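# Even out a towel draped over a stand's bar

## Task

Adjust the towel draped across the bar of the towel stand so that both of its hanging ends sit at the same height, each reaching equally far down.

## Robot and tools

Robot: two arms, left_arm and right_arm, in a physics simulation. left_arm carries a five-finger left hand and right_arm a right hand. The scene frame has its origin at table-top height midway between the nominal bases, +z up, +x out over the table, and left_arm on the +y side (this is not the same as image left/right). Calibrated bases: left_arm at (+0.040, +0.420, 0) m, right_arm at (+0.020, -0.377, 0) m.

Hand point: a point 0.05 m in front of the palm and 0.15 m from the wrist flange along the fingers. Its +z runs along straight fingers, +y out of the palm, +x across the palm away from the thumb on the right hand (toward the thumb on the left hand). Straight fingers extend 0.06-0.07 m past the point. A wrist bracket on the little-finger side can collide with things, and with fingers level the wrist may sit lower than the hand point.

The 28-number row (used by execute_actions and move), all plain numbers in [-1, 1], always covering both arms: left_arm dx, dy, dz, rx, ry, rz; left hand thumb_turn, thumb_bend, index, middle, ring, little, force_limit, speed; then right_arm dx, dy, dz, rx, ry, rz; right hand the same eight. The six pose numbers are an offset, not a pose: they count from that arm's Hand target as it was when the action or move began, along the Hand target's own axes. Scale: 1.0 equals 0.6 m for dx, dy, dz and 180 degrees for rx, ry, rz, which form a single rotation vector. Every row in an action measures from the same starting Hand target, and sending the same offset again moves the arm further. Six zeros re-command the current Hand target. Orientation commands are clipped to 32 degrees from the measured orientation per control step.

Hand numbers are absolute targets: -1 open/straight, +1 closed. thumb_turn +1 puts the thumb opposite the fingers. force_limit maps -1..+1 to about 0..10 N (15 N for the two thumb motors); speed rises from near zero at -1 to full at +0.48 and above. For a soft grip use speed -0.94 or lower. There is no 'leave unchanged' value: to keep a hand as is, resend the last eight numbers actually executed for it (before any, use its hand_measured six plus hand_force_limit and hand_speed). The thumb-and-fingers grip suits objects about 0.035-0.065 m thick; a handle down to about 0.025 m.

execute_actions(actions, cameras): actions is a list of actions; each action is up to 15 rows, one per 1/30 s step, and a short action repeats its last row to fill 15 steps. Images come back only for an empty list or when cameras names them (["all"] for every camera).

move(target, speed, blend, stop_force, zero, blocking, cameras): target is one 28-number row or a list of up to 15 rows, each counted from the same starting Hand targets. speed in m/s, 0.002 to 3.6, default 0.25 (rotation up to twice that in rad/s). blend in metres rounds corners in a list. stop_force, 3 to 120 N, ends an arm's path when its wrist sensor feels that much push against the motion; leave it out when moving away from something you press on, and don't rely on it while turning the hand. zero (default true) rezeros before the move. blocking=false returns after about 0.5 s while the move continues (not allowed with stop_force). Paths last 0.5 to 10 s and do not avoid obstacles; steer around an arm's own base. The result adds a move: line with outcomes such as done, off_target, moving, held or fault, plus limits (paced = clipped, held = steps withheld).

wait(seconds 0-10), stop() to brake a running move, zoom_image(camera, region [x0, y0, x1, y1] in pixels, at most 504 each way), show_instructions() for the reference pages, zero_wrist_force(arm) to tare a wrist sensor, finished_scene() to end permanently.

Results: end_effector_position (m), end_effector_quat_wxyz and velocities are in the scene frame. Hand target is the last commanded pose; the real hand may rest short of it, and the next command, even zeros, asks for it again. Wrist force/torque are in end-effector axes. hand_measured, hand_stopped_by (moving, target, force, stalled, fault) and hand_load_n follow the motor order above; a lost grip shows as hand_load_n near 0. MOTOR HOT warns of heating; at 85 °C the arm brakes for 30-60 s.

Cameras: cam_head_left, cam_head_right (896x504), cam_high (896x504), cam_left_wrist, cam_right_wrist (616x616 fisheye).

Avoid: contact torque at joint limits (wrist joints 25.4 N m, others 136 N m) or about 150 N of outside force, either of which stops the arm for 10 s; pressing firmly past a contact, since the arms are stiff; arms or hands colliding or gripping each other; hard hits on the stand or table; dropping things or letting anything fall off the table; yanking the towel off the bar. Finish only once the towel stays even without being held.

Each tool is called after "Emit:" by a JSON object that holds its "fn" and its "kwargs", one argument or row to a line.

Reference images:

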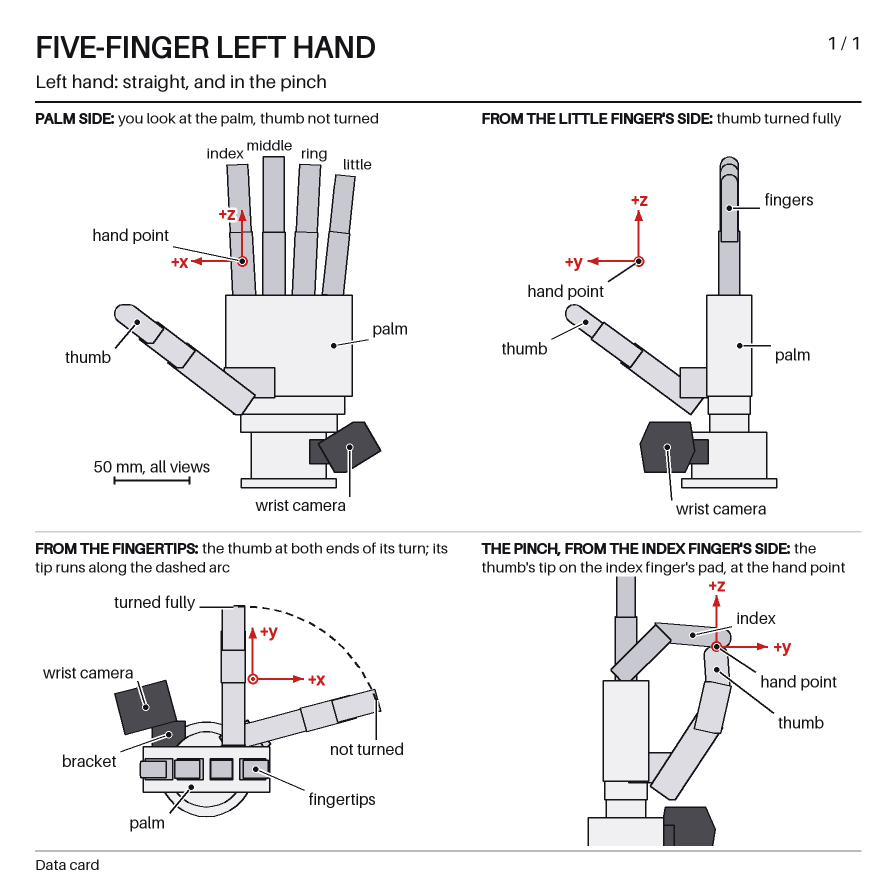

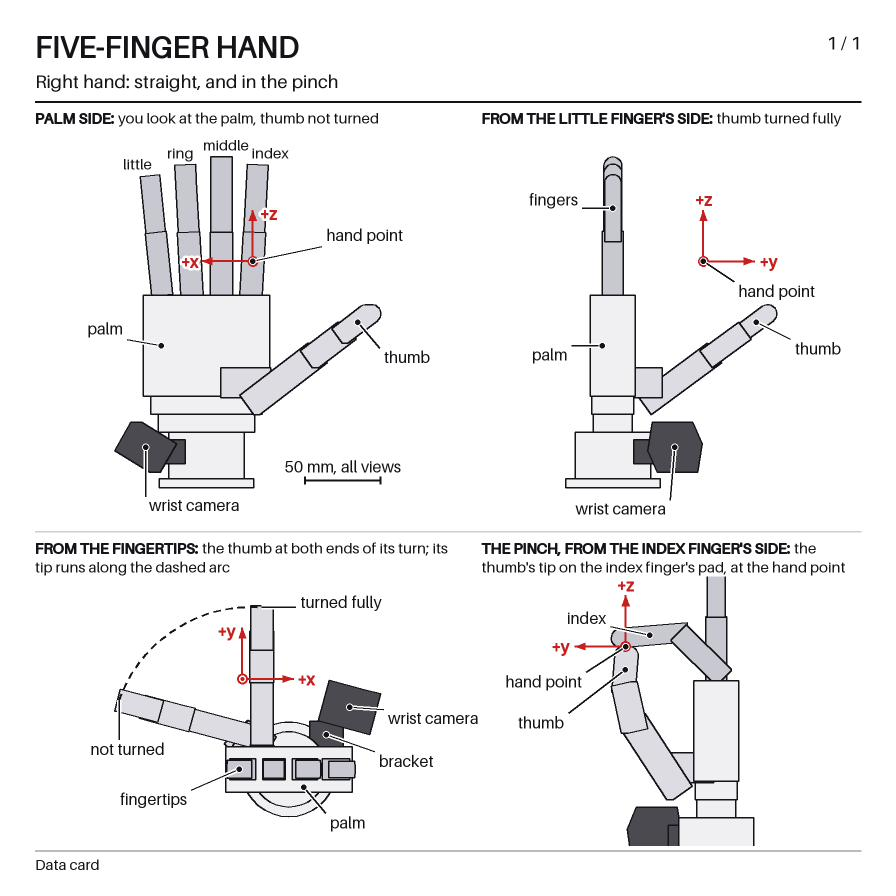

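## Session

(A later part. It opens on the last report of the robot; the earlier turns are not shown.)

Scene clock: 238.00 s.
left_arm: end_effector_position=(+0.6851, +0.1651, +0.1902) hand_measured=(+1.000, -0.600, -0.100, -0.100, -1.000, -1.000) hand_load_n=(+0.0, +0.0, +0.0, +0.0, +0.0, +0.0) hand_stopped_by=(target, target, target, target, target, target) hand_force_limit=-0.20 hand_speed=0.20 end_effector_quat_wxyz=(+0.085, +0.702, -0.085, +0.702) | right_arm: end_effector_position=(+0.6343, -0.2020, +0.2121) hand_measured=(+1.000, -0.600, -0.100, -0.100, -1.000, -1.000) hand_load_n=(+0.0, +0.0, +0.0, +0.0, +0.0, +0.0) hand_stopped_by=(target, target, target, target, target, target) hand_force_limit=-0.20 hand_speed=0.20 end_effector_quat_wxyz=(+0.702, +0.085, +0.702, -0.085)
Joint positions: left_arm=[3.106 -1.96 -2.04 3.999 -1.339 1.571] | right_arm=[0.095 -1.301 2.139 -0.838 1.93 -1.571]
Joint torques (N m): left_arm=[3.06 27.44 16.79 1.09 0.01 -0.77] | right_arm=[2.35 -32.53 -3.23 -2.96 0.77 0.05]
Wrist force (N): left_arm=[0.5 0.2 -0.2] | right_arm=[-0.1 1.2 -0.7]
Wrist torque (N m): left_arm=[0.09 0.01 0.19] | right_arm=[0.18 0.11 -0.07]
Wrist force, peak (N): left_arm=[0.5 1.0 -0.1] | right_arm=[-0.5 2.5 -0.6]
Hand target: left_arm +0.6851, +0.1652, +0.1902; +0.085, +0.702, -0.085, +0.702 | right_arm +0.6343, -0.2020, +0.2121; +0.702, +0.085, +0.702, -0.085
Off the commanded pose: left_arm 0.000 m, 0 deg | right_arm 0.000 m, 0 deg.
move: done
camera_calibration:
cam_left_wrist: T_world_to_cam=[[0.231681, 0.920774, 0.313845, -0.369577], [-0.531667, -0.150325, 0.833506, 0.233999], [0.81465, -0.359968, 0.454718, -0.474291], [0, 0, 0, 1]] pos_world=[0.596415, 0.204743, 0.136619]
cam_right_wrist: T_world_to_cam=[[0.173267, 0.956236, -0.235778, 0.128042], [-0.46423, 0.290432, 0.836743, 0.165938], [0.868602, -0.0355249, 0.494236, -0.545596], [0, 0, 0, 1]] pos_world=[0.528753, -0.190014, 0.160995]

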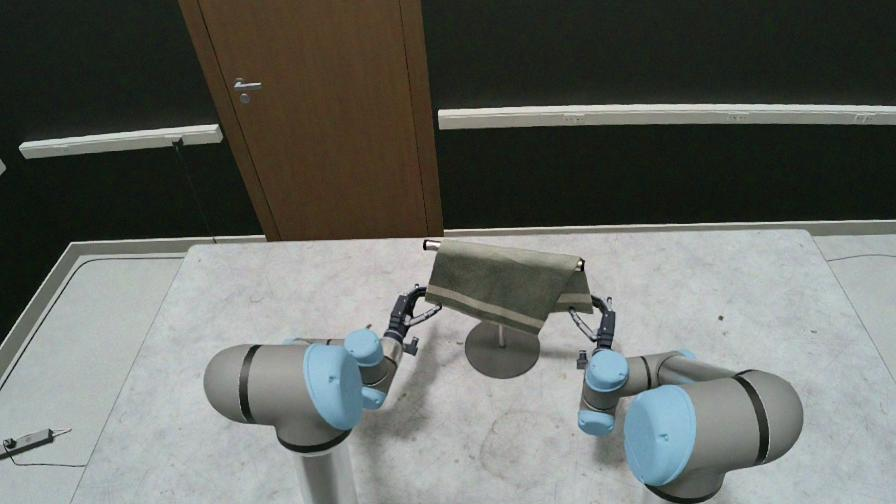

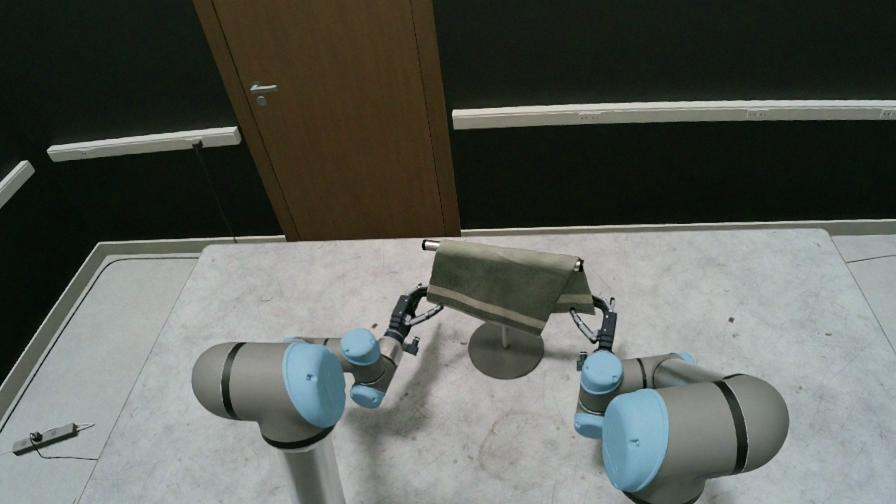

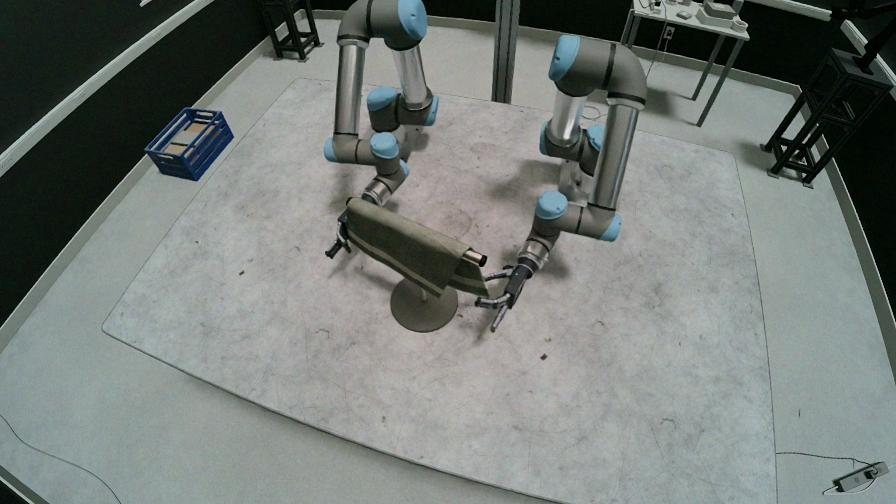

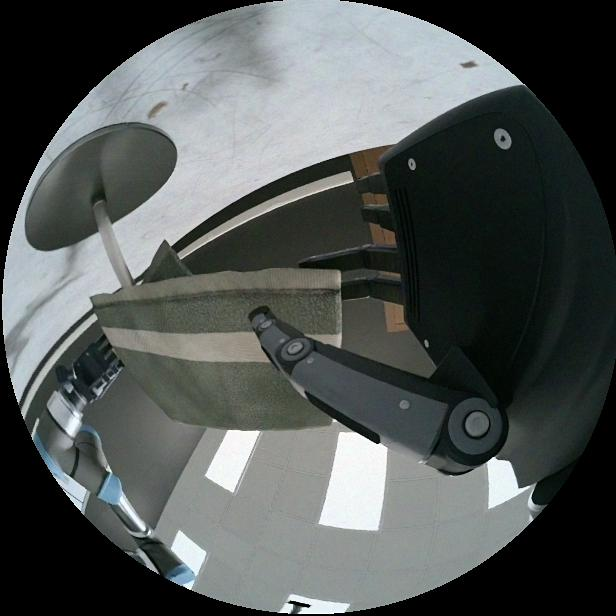

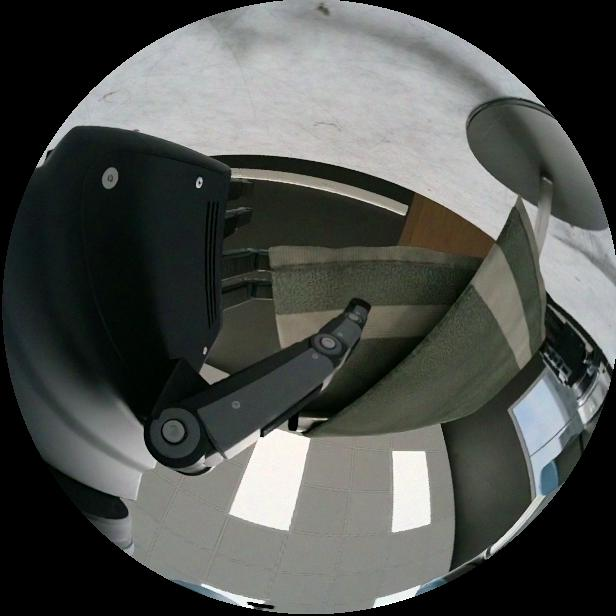

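Emit:
{"fn": "move", "kwargs": {
  "target": [0.013, 0, 0, 0, 0, 0, 1, -0.6, -0.1, -0.1, -1, -1, -0.2, 0.2, 0,0,0, 0, 0, 0, 1, -0.6, -0.1, -0.1, -1, -1, -0.2, 0.2],
  "speed": 0.1
}}

Emit:
{"fn": "move", "kwargs": {
  "target": [0, 0, 0, 0, 0, 0, 1, 0.0, 0.5, 0.5, -1, -1, -0.2, -0.88, 0,0,0, 0, 0, 0, 1, 0.0, 0.5, 0.5, -1, -1, -0.2, -0.88],
  "cameras": ["all"]
}}

Emit:
{"fn": "zoom_image", "kwargs": {
  "camera": "cam_left_wrist",
  "region": [140, 180, 400, 440]
}}

Emit:
{"fn": "zoom_image", "kwargs": {
  "camera": "cam_right_wrist",
  "region": [200, 180, 460, 440]
}}

Scene clock: 250.63 s.
left_arm: end_effector_position=(+0.6851, +0.1652, +0.1981) hand_measured=(+1.000, -0.600, -0.100, -0.100, -1.000, -1.000) hand_load_n=(+0.0, +0.0, +0.0, +0.0, +0.0, +0.0) hand_stopped_by=(target, target, target, target, target, target) hand_force_limit=-0.20 hand_speed=0.20 end_effector_quat_wxyz=(+0.085, +0.702, -0.085, +0.702) | right_arm: end_effector_position=(+0.6343, -0.2020, +0.2121) hand_measured=(+1.000, -0.600, -0.100, -0.100, -1.000, -1.000) hand_load_n=(+0.0, +0.0, +0.0, +0.0, +0.0, +0.0) hand_stopped_by=(target, target, target, target, target, target) hand_force_limit=-0.20 hand_speed=0.20 end_effector_quat_wxyz=(+0.702, +0.085, +0.702, -0.085)
Joint positions: left_arm=[3.106 -1.944 -2.035 3.979 -1.339 1.571] | right_arm=[0.095 -1.301 2.139 -0.838 1.93 -1.571]
Joint torques (N m): left_arm=[2.54 24.45 23.29 3.34 -1.24 -1.22] | right_arm=[7.71 -32.71 -1.93 -3.09 1.49 1.38]
Wrist force (N): left_arm=[0.4 -0.1 0.2] | right_arm=[-0.3 0.8 -1.0]
Wrist torque (N m): left_arm=[0.03 0.03 0.19] | right_arm=[0.15 0.15 -0.09]
Wrist force, peak (N): left_arm=[0.7 0.3 -0.3] | right_arm=[-0.1 1.4 -0.8]
Hand target: left_arm +0.6851, +0.1652, +0.1980; +0.085, +0.702, -0.085, +0.702 | right_arm +0.6343, -0.2020, +0.2121; +0.702, +0.085, +0.702, -0.085
Off the commanded pose: left_arm 0.000 m, 0 deg | right_arm 0.000 m, 0 deg.
move: done

Scene clock: 252.40 s.
left_arm: end_effector_position=(+0.6851, +0.1652, +0.1980) hand_measured=(+1.000, -0.376, +0.400, +0.310, -1.000, -1.000) hand_load_n=(+0.5, +8.0, +4.0, +6.0, +0.0, +0.0) hand_stopped_by=(target, force, force, force, target, target) hand_force_limit=-0.20 hand_speed=-0.88 end_effector_quat_wxyz=(+0.085, +0.702, -0.085, +0.702) | right_arm: end_effector_position=(+0.6343, -0.2020, +0.2121) hand_measured=(+1.000, -0.370, +0.400, +0.300, -1.000, -1.000) hand_load_n=(+0.5, +7.5, +5.0, +6.5, +0.0, +0.0) hand_stopped_by=(target, force, force, force, target, target) hand_force_limit=-0.20 hand_speed=-0.88 end_effector_quat_wxyz=(+0.702, +0.085, +0.702, -0.085)
Joint positions: left_arm=[3.106 -1.944 -2.035 3.979 -1.339 1.571] | right_arm=[0.095 -1.301 2.139 -0.838 1.93 -1.571]
Joint torques (N m): left_arm=[2.42 22.19 6.22 3.39 -0.71 0.97] | right_arm=[6.16 -32.41 -2.01 -2.95 0.91 1.34]
Wrist force (N): left_arm=[0.4 0.3 -0.2] | right_arm=[-0.4 1.1 -0.6]
Wrist torque (N m): left_arm=[0.09 0.03 0.17] | right_arm=[0.14 0.13 -0.09]
Wrist force, peak (N): left_arm=[0.7 0.1 -0.2] | right_arm=[-0.4 1.4 -1.1]
Hand target: left_arm +0.6851, +0.1652, +0.1980; +0.085, +0.702, -0.085, +0.702 | right_arm +0.6343, -0.2020, +0.2121; +0.702, +0.085, +0.702, -0.085
Off the commanded pose: left_arm 0.000 m, 0 deg | right_arm 0.000 m, 0 deg.
move: done
camera_calibration:
cam_left_wrist: T_world_to_cam=[[0.231574, 0.920798, 0.313854, -0.371945], [-0.531669, -0.150386, 0.833494, 0.227459], [0.814679, -0.359881, 0.454734, -0.477794], [0, 0, 0, 1]] pos_world=[0.596314, 0.204744, 0.144419]
cam_right_wrist: T_world_to_cam=[[0.17335, 0.956232, -0.235731, 0.127918], [-0.464205, 0.290431, 0.836758, 0.16581], [0.868599, -0.0356247, 0.494234, -0.545659], [0, 0, 0, 1]] pos_world=[0.528754, -0.189914, 0.161095]

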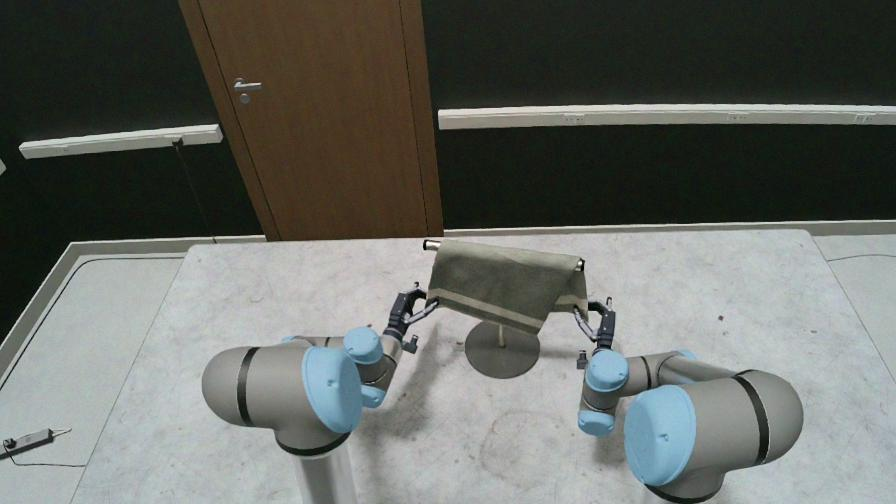

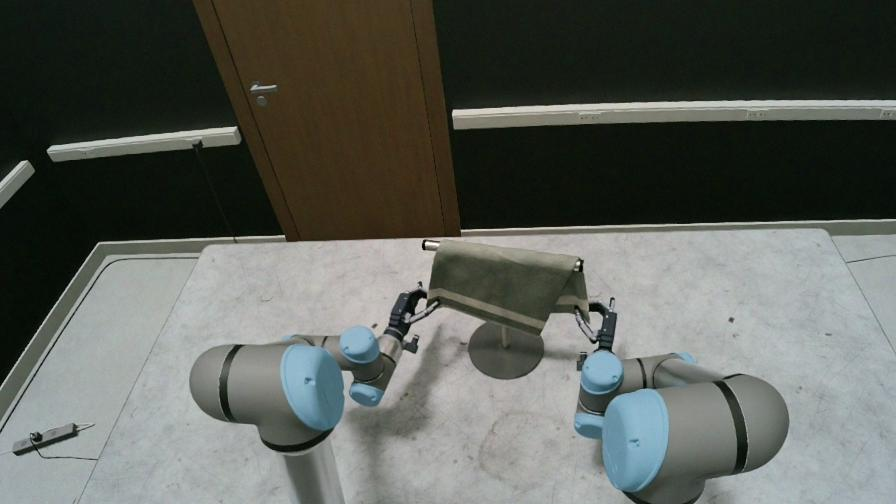

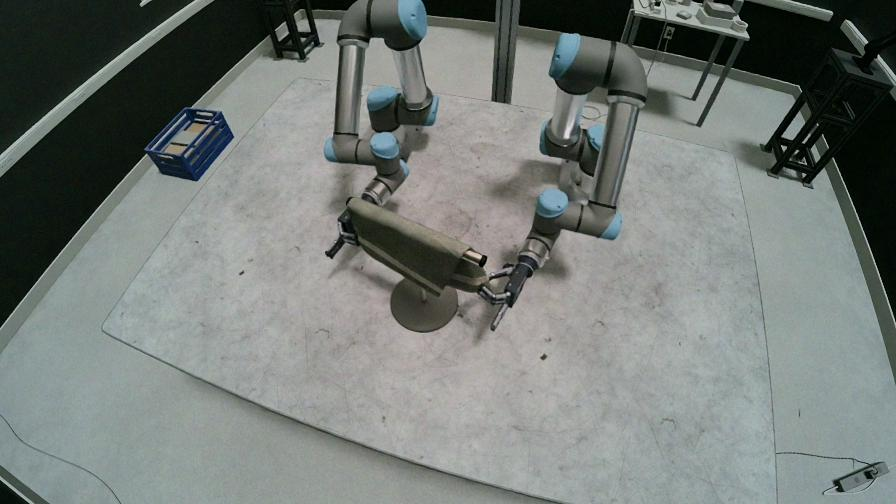

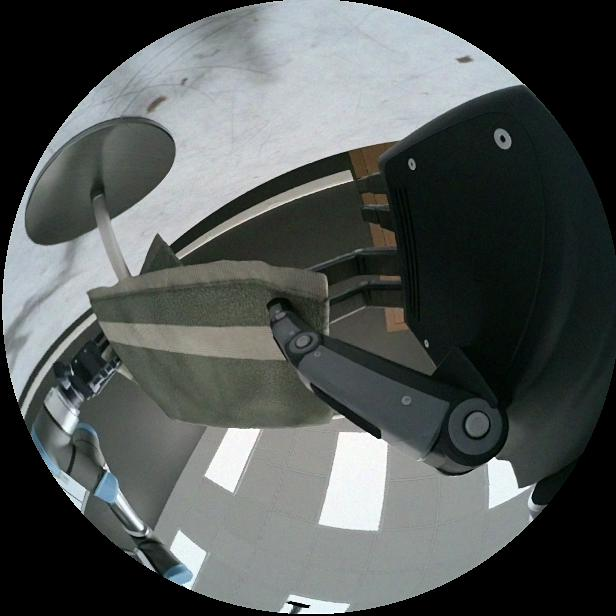

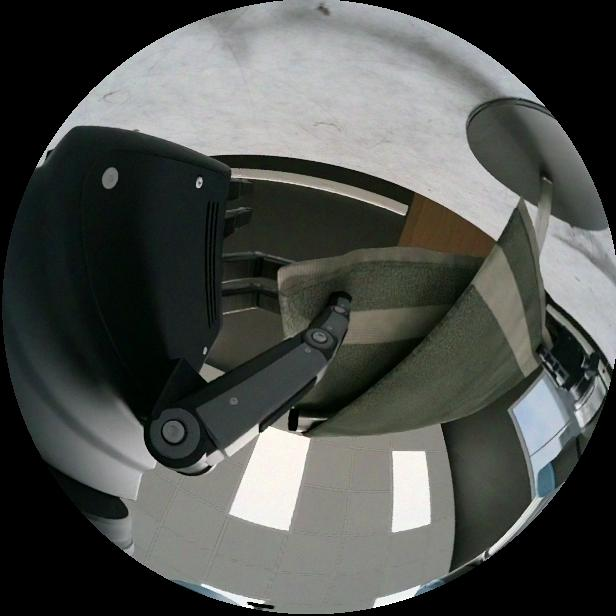

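Scaled by 1.938 from the camera's 616x616 image, which has a finer 880x880 frame.

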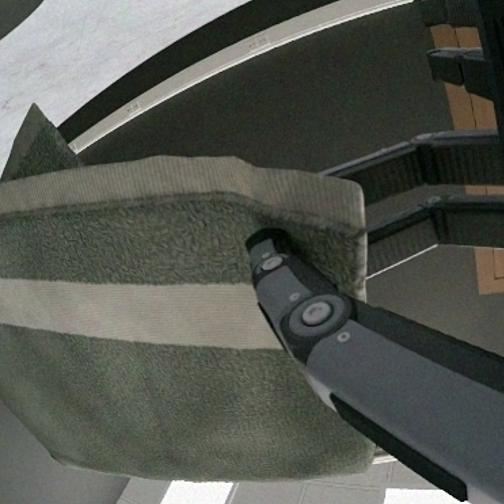

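Scaled by 1.938 from the camera's 616x616 image, which has a finer 880x880 frame.

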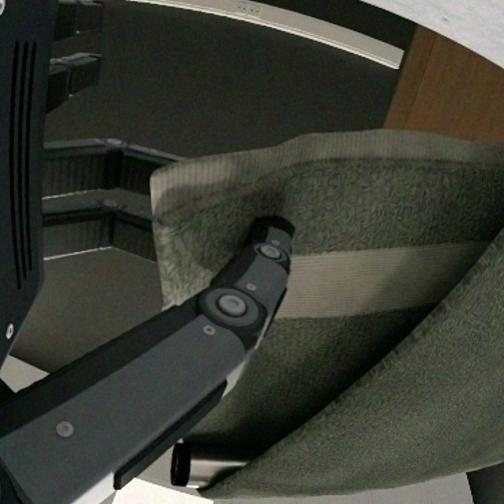

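Emit:
{"fn": "move", "kwargs": {
  "target": [-0.0333, 0.0383, 0, 0, 0, 0, 1, 0.0, 0.5, 0.5, -1, -1, -0.2, -0.88, 0.039, 0.0417, 0, 0, 0, 0, 1, 0.0, 0.5, 0.5, -1, -1, -0.2, -0.88],
  "speed": 0.03,
  "stop_force": 15,
  "cameras": ["all"]
}}

Emit:
{"fn": "zoom_image", "kwargs": {
  "camera": "cam_head_left",
  "region": [390, 230, 630, 390]
}}

Emit:
{"fn": "zoom_image", "kwargs": {
  "camera": "cam_high",
  "region": [310, 180, 560, 340]
}}

Scene clock: 268.03 s.
left_arm: end_effector_position=(+0.6796, +0.1429, +0.1780) hand_measured=(+1.000, -0.376, +0.400, +0.310, -1.000, -1.000) hand_load_n=(+0.5, +8.0, +4.0, +6.0, +0.0, +0.0) hand_stopped_by=(target, force, force, force, target, target) hand_force_limit=-0.20 hand_speed=-0.88 end_effector_quat_wxyz=(+0.085, +0.702, -0.085, +0.702) | right_arm: end_effector_position=(+0.6402, -0.1777, +0.1887) hand_measured=(+1.000, -0.370, +0.400, +0.300, -1.000, -1.000) hand_load_n=(+0.5, +7.5, +4.5, +7.0, +0.0, +0.0) hand_stopped_by=(target, force, force, force, target, target) hand_force_limit=-0.20 hand_speed=-0.88 end_effector_quat_wxyz=(+0.702, +0.085, +0.702, -0.085)
Joint positions: left_arm=[3.052 -1.988 -2.041 4.029 -1.393 1.571] | right_arm=[0.155 -1.221 2.109 -0.889 1.991 -1.571]
Joint torques (N m): left_arm=[10.71 42.82 16.18 -0.18 1.4 -0.78] | right_arm=[-11.37 -35 -0.85 0.88 -1.27 -1.72]
Wrist force (N): left_arm=[0.9 0.4 -0.2] | right_arm=[-0.2 1.4 -0.9]
Wrist torque (N m): left_arm=[0.07 -0.01 0.19] | right_arm=[0.11 0.05 -0.07]
Wrist force, peak (N): left_arm=[1.1 0.5 -0.2] | right_arm=[-0.9 1.5 -0.8]
Hand target: left_arm +0.6796, +0.1429, +0.1780; +0.085, +0.702, -0.085, +0.702 | right_arm +0.6402, -0.1777, +0.1887; +0.702, +0.085, +0.702, -0.085
Off the commanded pose: left_arm 0.000 m, 0 deg | right_arm 0.000 m, 0 deg.
move: done
camera_calibration:
cam_left_wrist: T_world_to_cam=[[0.231599, 0.920787, 0.313868, -0.343875], [-0.531601, -0.150416, 0.833532, 0.237812], [0.814716, -0.359898, 0.454655, -0.472253], [0, 0, 0, 1]] pos_world=[0.590814, 0.182443, 0.124419]
cam_right_wrist: T_world_to_cam=[[0.17335, 0.956232, -0.235731, 0.0981249], [-0.464205, 0.290431, 0.836758, 0.181118], [0.868599, -0.0356247, 0.494234, -0.53844], [0, 0, 0, 1]] pos_world=[0.534754, -0.165614, 0.137695]

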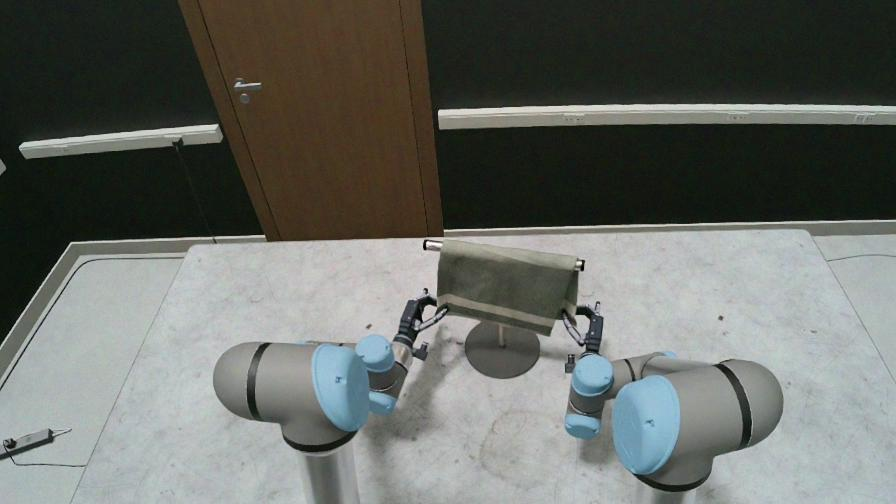

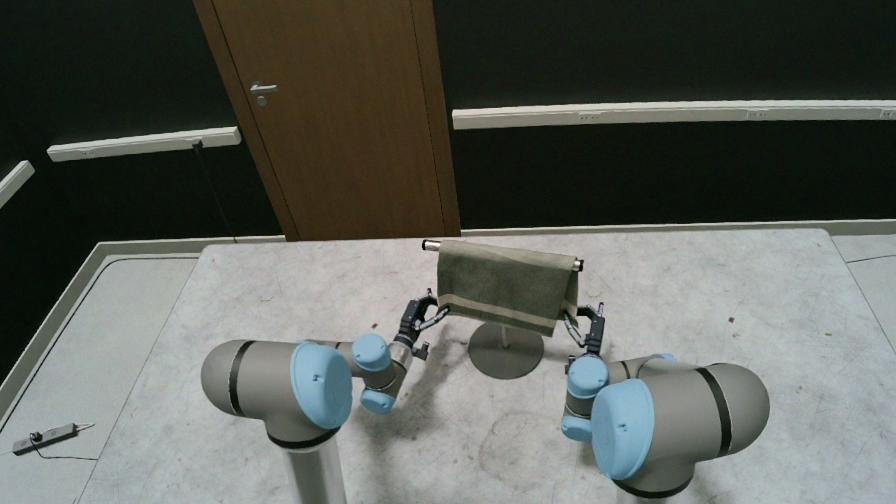

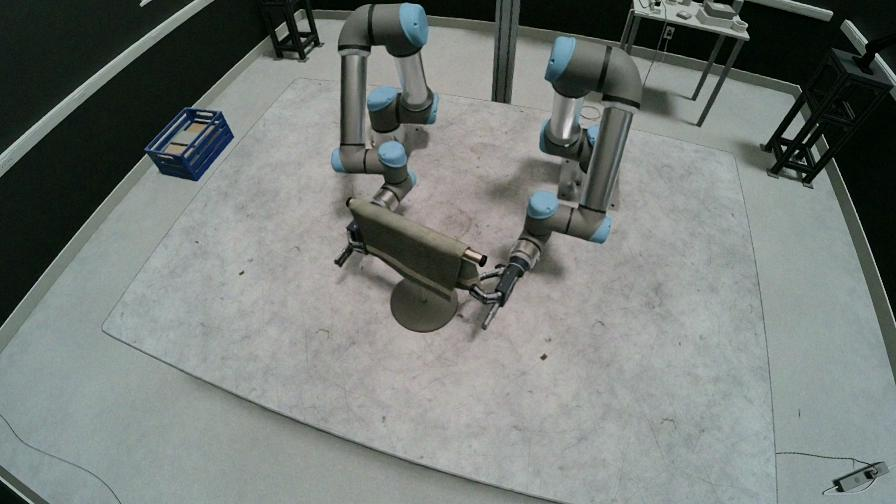

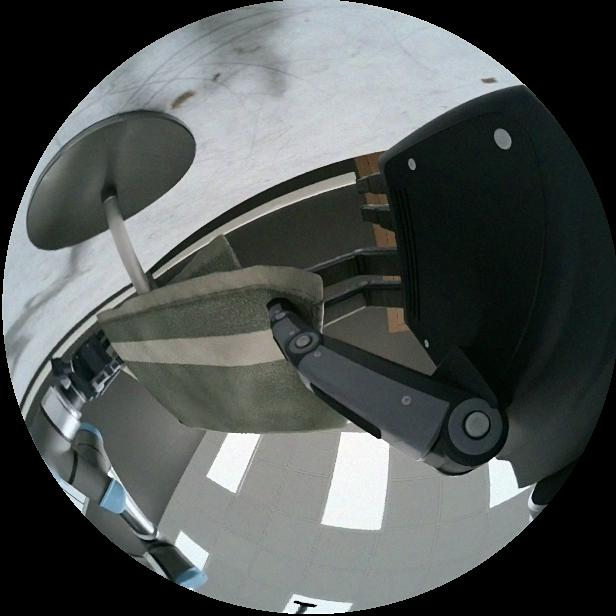

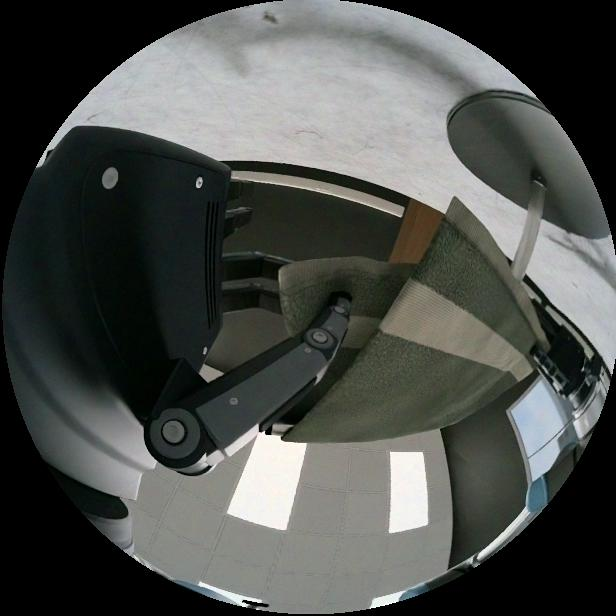

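Scaled by 2.100 from the camera's 896x504 image, which has a finer 1280x720 frame.

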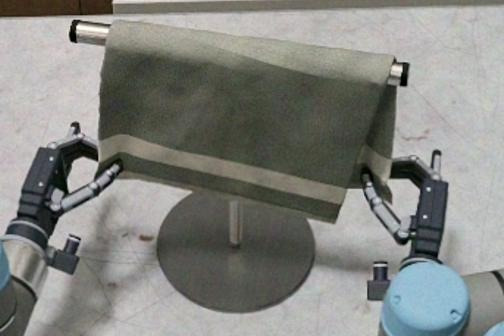

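Scaled by 2.016 from the camera's 896x504 image, which has a finer 1280x720 frame.

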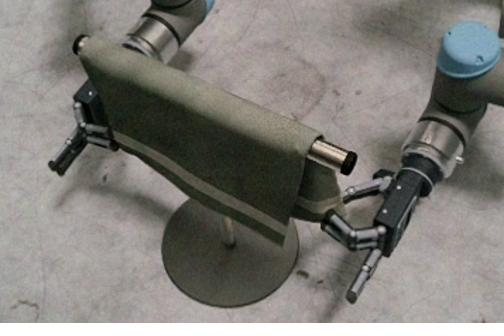

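Emit:
{"fn": "move", "kwargs": {
  "target": [-0.035, 0.0375, 0, 0, 0, 0, 1, 0.0, 0.5, 0.5, -1, -1, -0.2, -0.88, 0.039, 0.0417, 0, 0, 0, 0, 1, 0.0, 0.5, 0.5, -1, -1, -0.2, -0.88],
  "speed": 0.03,
  "stop_force": 15,
  "cameras": ["all"]
}}

Emit:
{"fn": "zoom_image", "kwargs": {
  "camera": "cam_head_left",
  "region": [390, 230, 630, 390]
}}

Emit:
{"fn": "zoom_image", "kwargs": {
  "camera": "cam_high",
  "region": [310, 180, 560, 340]
}}

Scene clock: 286.77 s.
left_arm: end_effector_position=(+0.6742, +0.1210, +0.1570) hand_measured=(+1.000, -0.376, +0.400, +0.310, -1.000, -1.000) hand_load_n=(+1.5, +8.5, +3.5, +6.0, +0.0, +0.0) hand_stopped_by=(target, force, force, force, target, target) hand_force_limit=-0.20 hand_speed=-0.88 end_effector_quat_wxyz=(+0.085, +0.702, -0.085, +0.702) | right_arm: end_effector_position=(+0.6462, -0.1534, +0.1653) hand_measured=(+1.000, -0.370, +0.400, +0.300, -1.000, -1.000) hand_load_n=(+1.0, +7.5, +4.5, +7.0, +0.0, +0.0) hand_stopped_by=(target, force, force, force, target, target) hand_force_limit=-0.20 hand_speed=-0.88 end_effector_quat_wxyz=(+0.702, +0.085, +0.702, -0.085)
Joint positions: left_arm=[2.999 -2.038 -2.041 4.079 -1.446 1.571] | right_arm=[0.211 -1.14 2.071 -0.932 2.047 -1.571]
Joint torques (N m): left_arm=[11.92 45.58 27 -0.56 1.64 -0.74] | right_arm=[-11.46 -35.78 0.26 1.2 -1.22 -2.03]
Wrist force (N): left_arm=[2.0 0.9 0.1] | right_arm=[-2.0 1.3 -0.5]
Wrist torque (N m): left_arm=[0.09 -0.02 0.15] | right_arm=[0.07 0.13 -0.06]
Wrist force, peak (N): left_arm=[2.6 1.1 0.1] | right_arm=[-2.4 1.1 -0.5]
Hand target: left_arm +0.6742, +0.1210, +0.1570; +0.085, +0.702, -0.085, +0.702 | right_arm +0.6462, -0.1534, +0.1653; +0.702, +0.085, +0.702, -0.085
Off the commanded pose: left_arm 0.000 m, 0 deg | right_arm 0.000 m, 0 deg.
move: done
camera_calibration:
cam_left_wrist: T_world_to_cam=[[0.231599, 0.920787, 0.313868, -0.315891], [-0.531601, -0.150416, 0.833532, 0.249205], [0.814716, -0.359898, 0.454655, -0.466269], [0, 0, 0, 1]] pos_world=[0.585514, 0.160543, 0.103419]
cam_right_wrist: T_world_to_cam=[[0.17335, 0.956232, -0.235731, 0.0683322], [-0.464205, 0.290431, 0.836758, 0.196425], [0.868599, -0.0356247, 0.494234, -0.53122], [0, 0, 0, 1]] pos_world=[0.540754, -0.141314, 0.114295]

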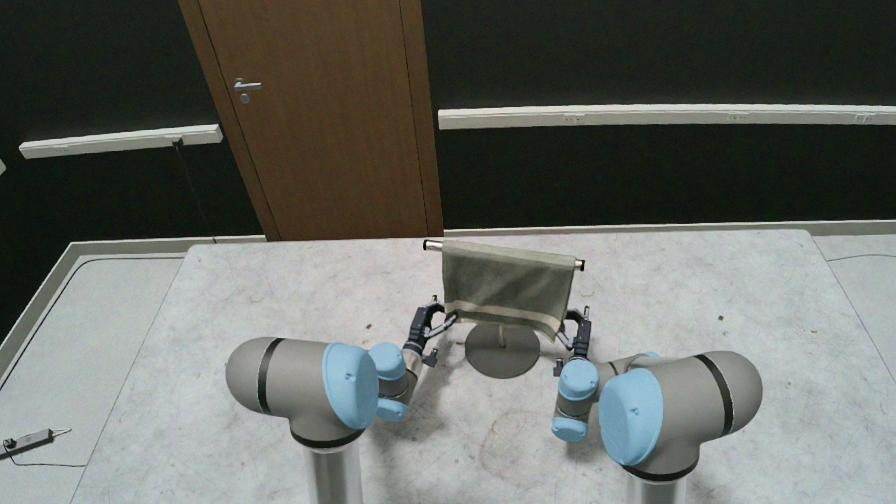

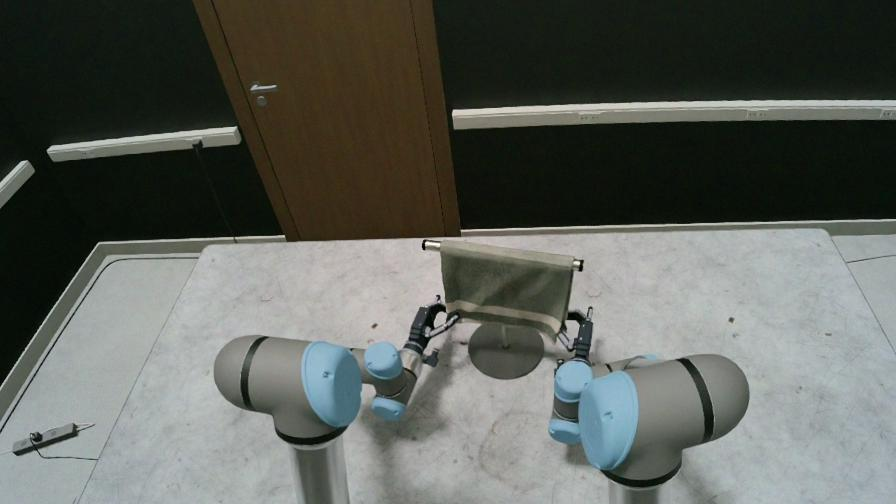

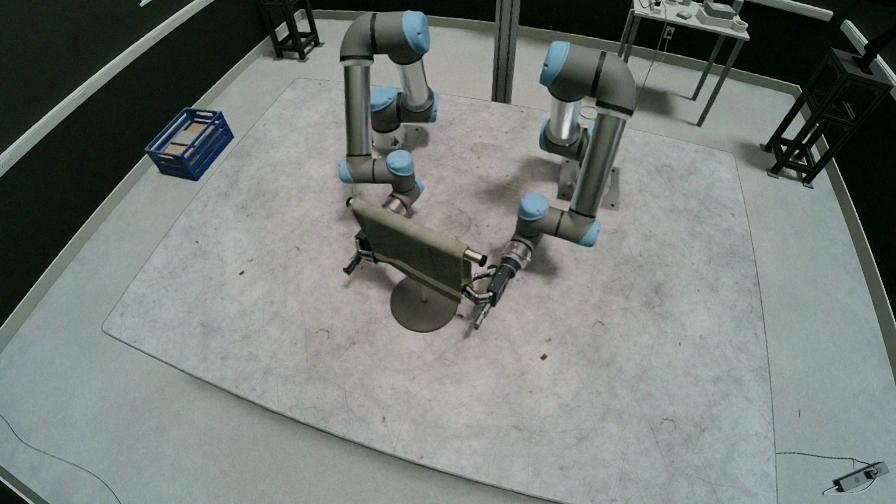

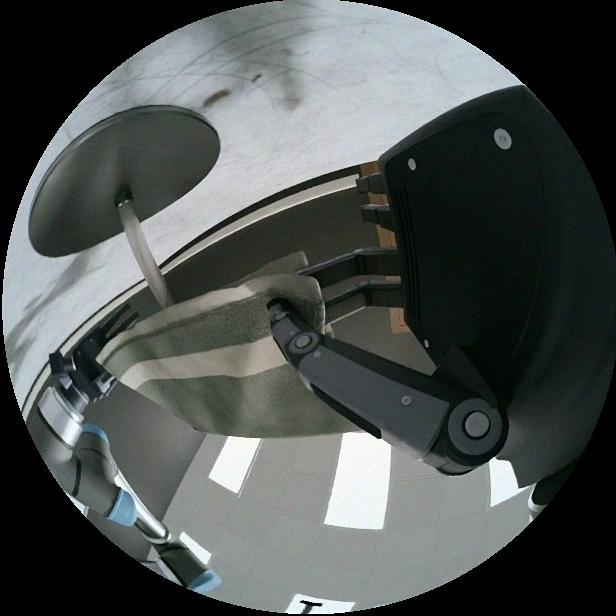

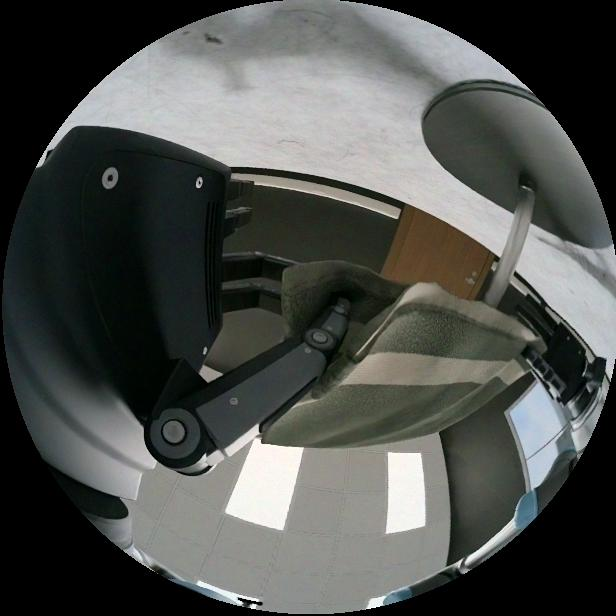

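Scaled by 2.100 from the camera's 896x504 image, which has a finer 1280x720 frame.

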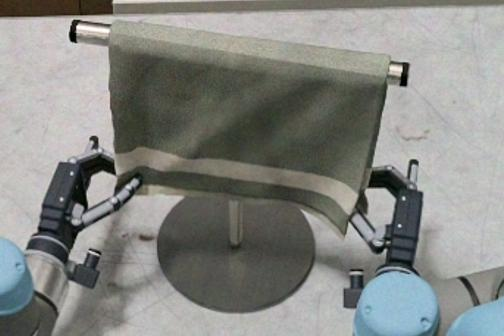

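Scaled by 2.016 from the camera's 896x504 image, which has a finer 1280x720 frame.

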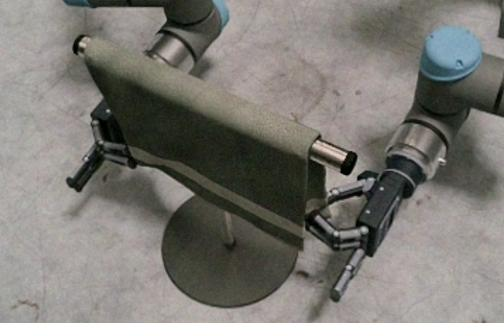

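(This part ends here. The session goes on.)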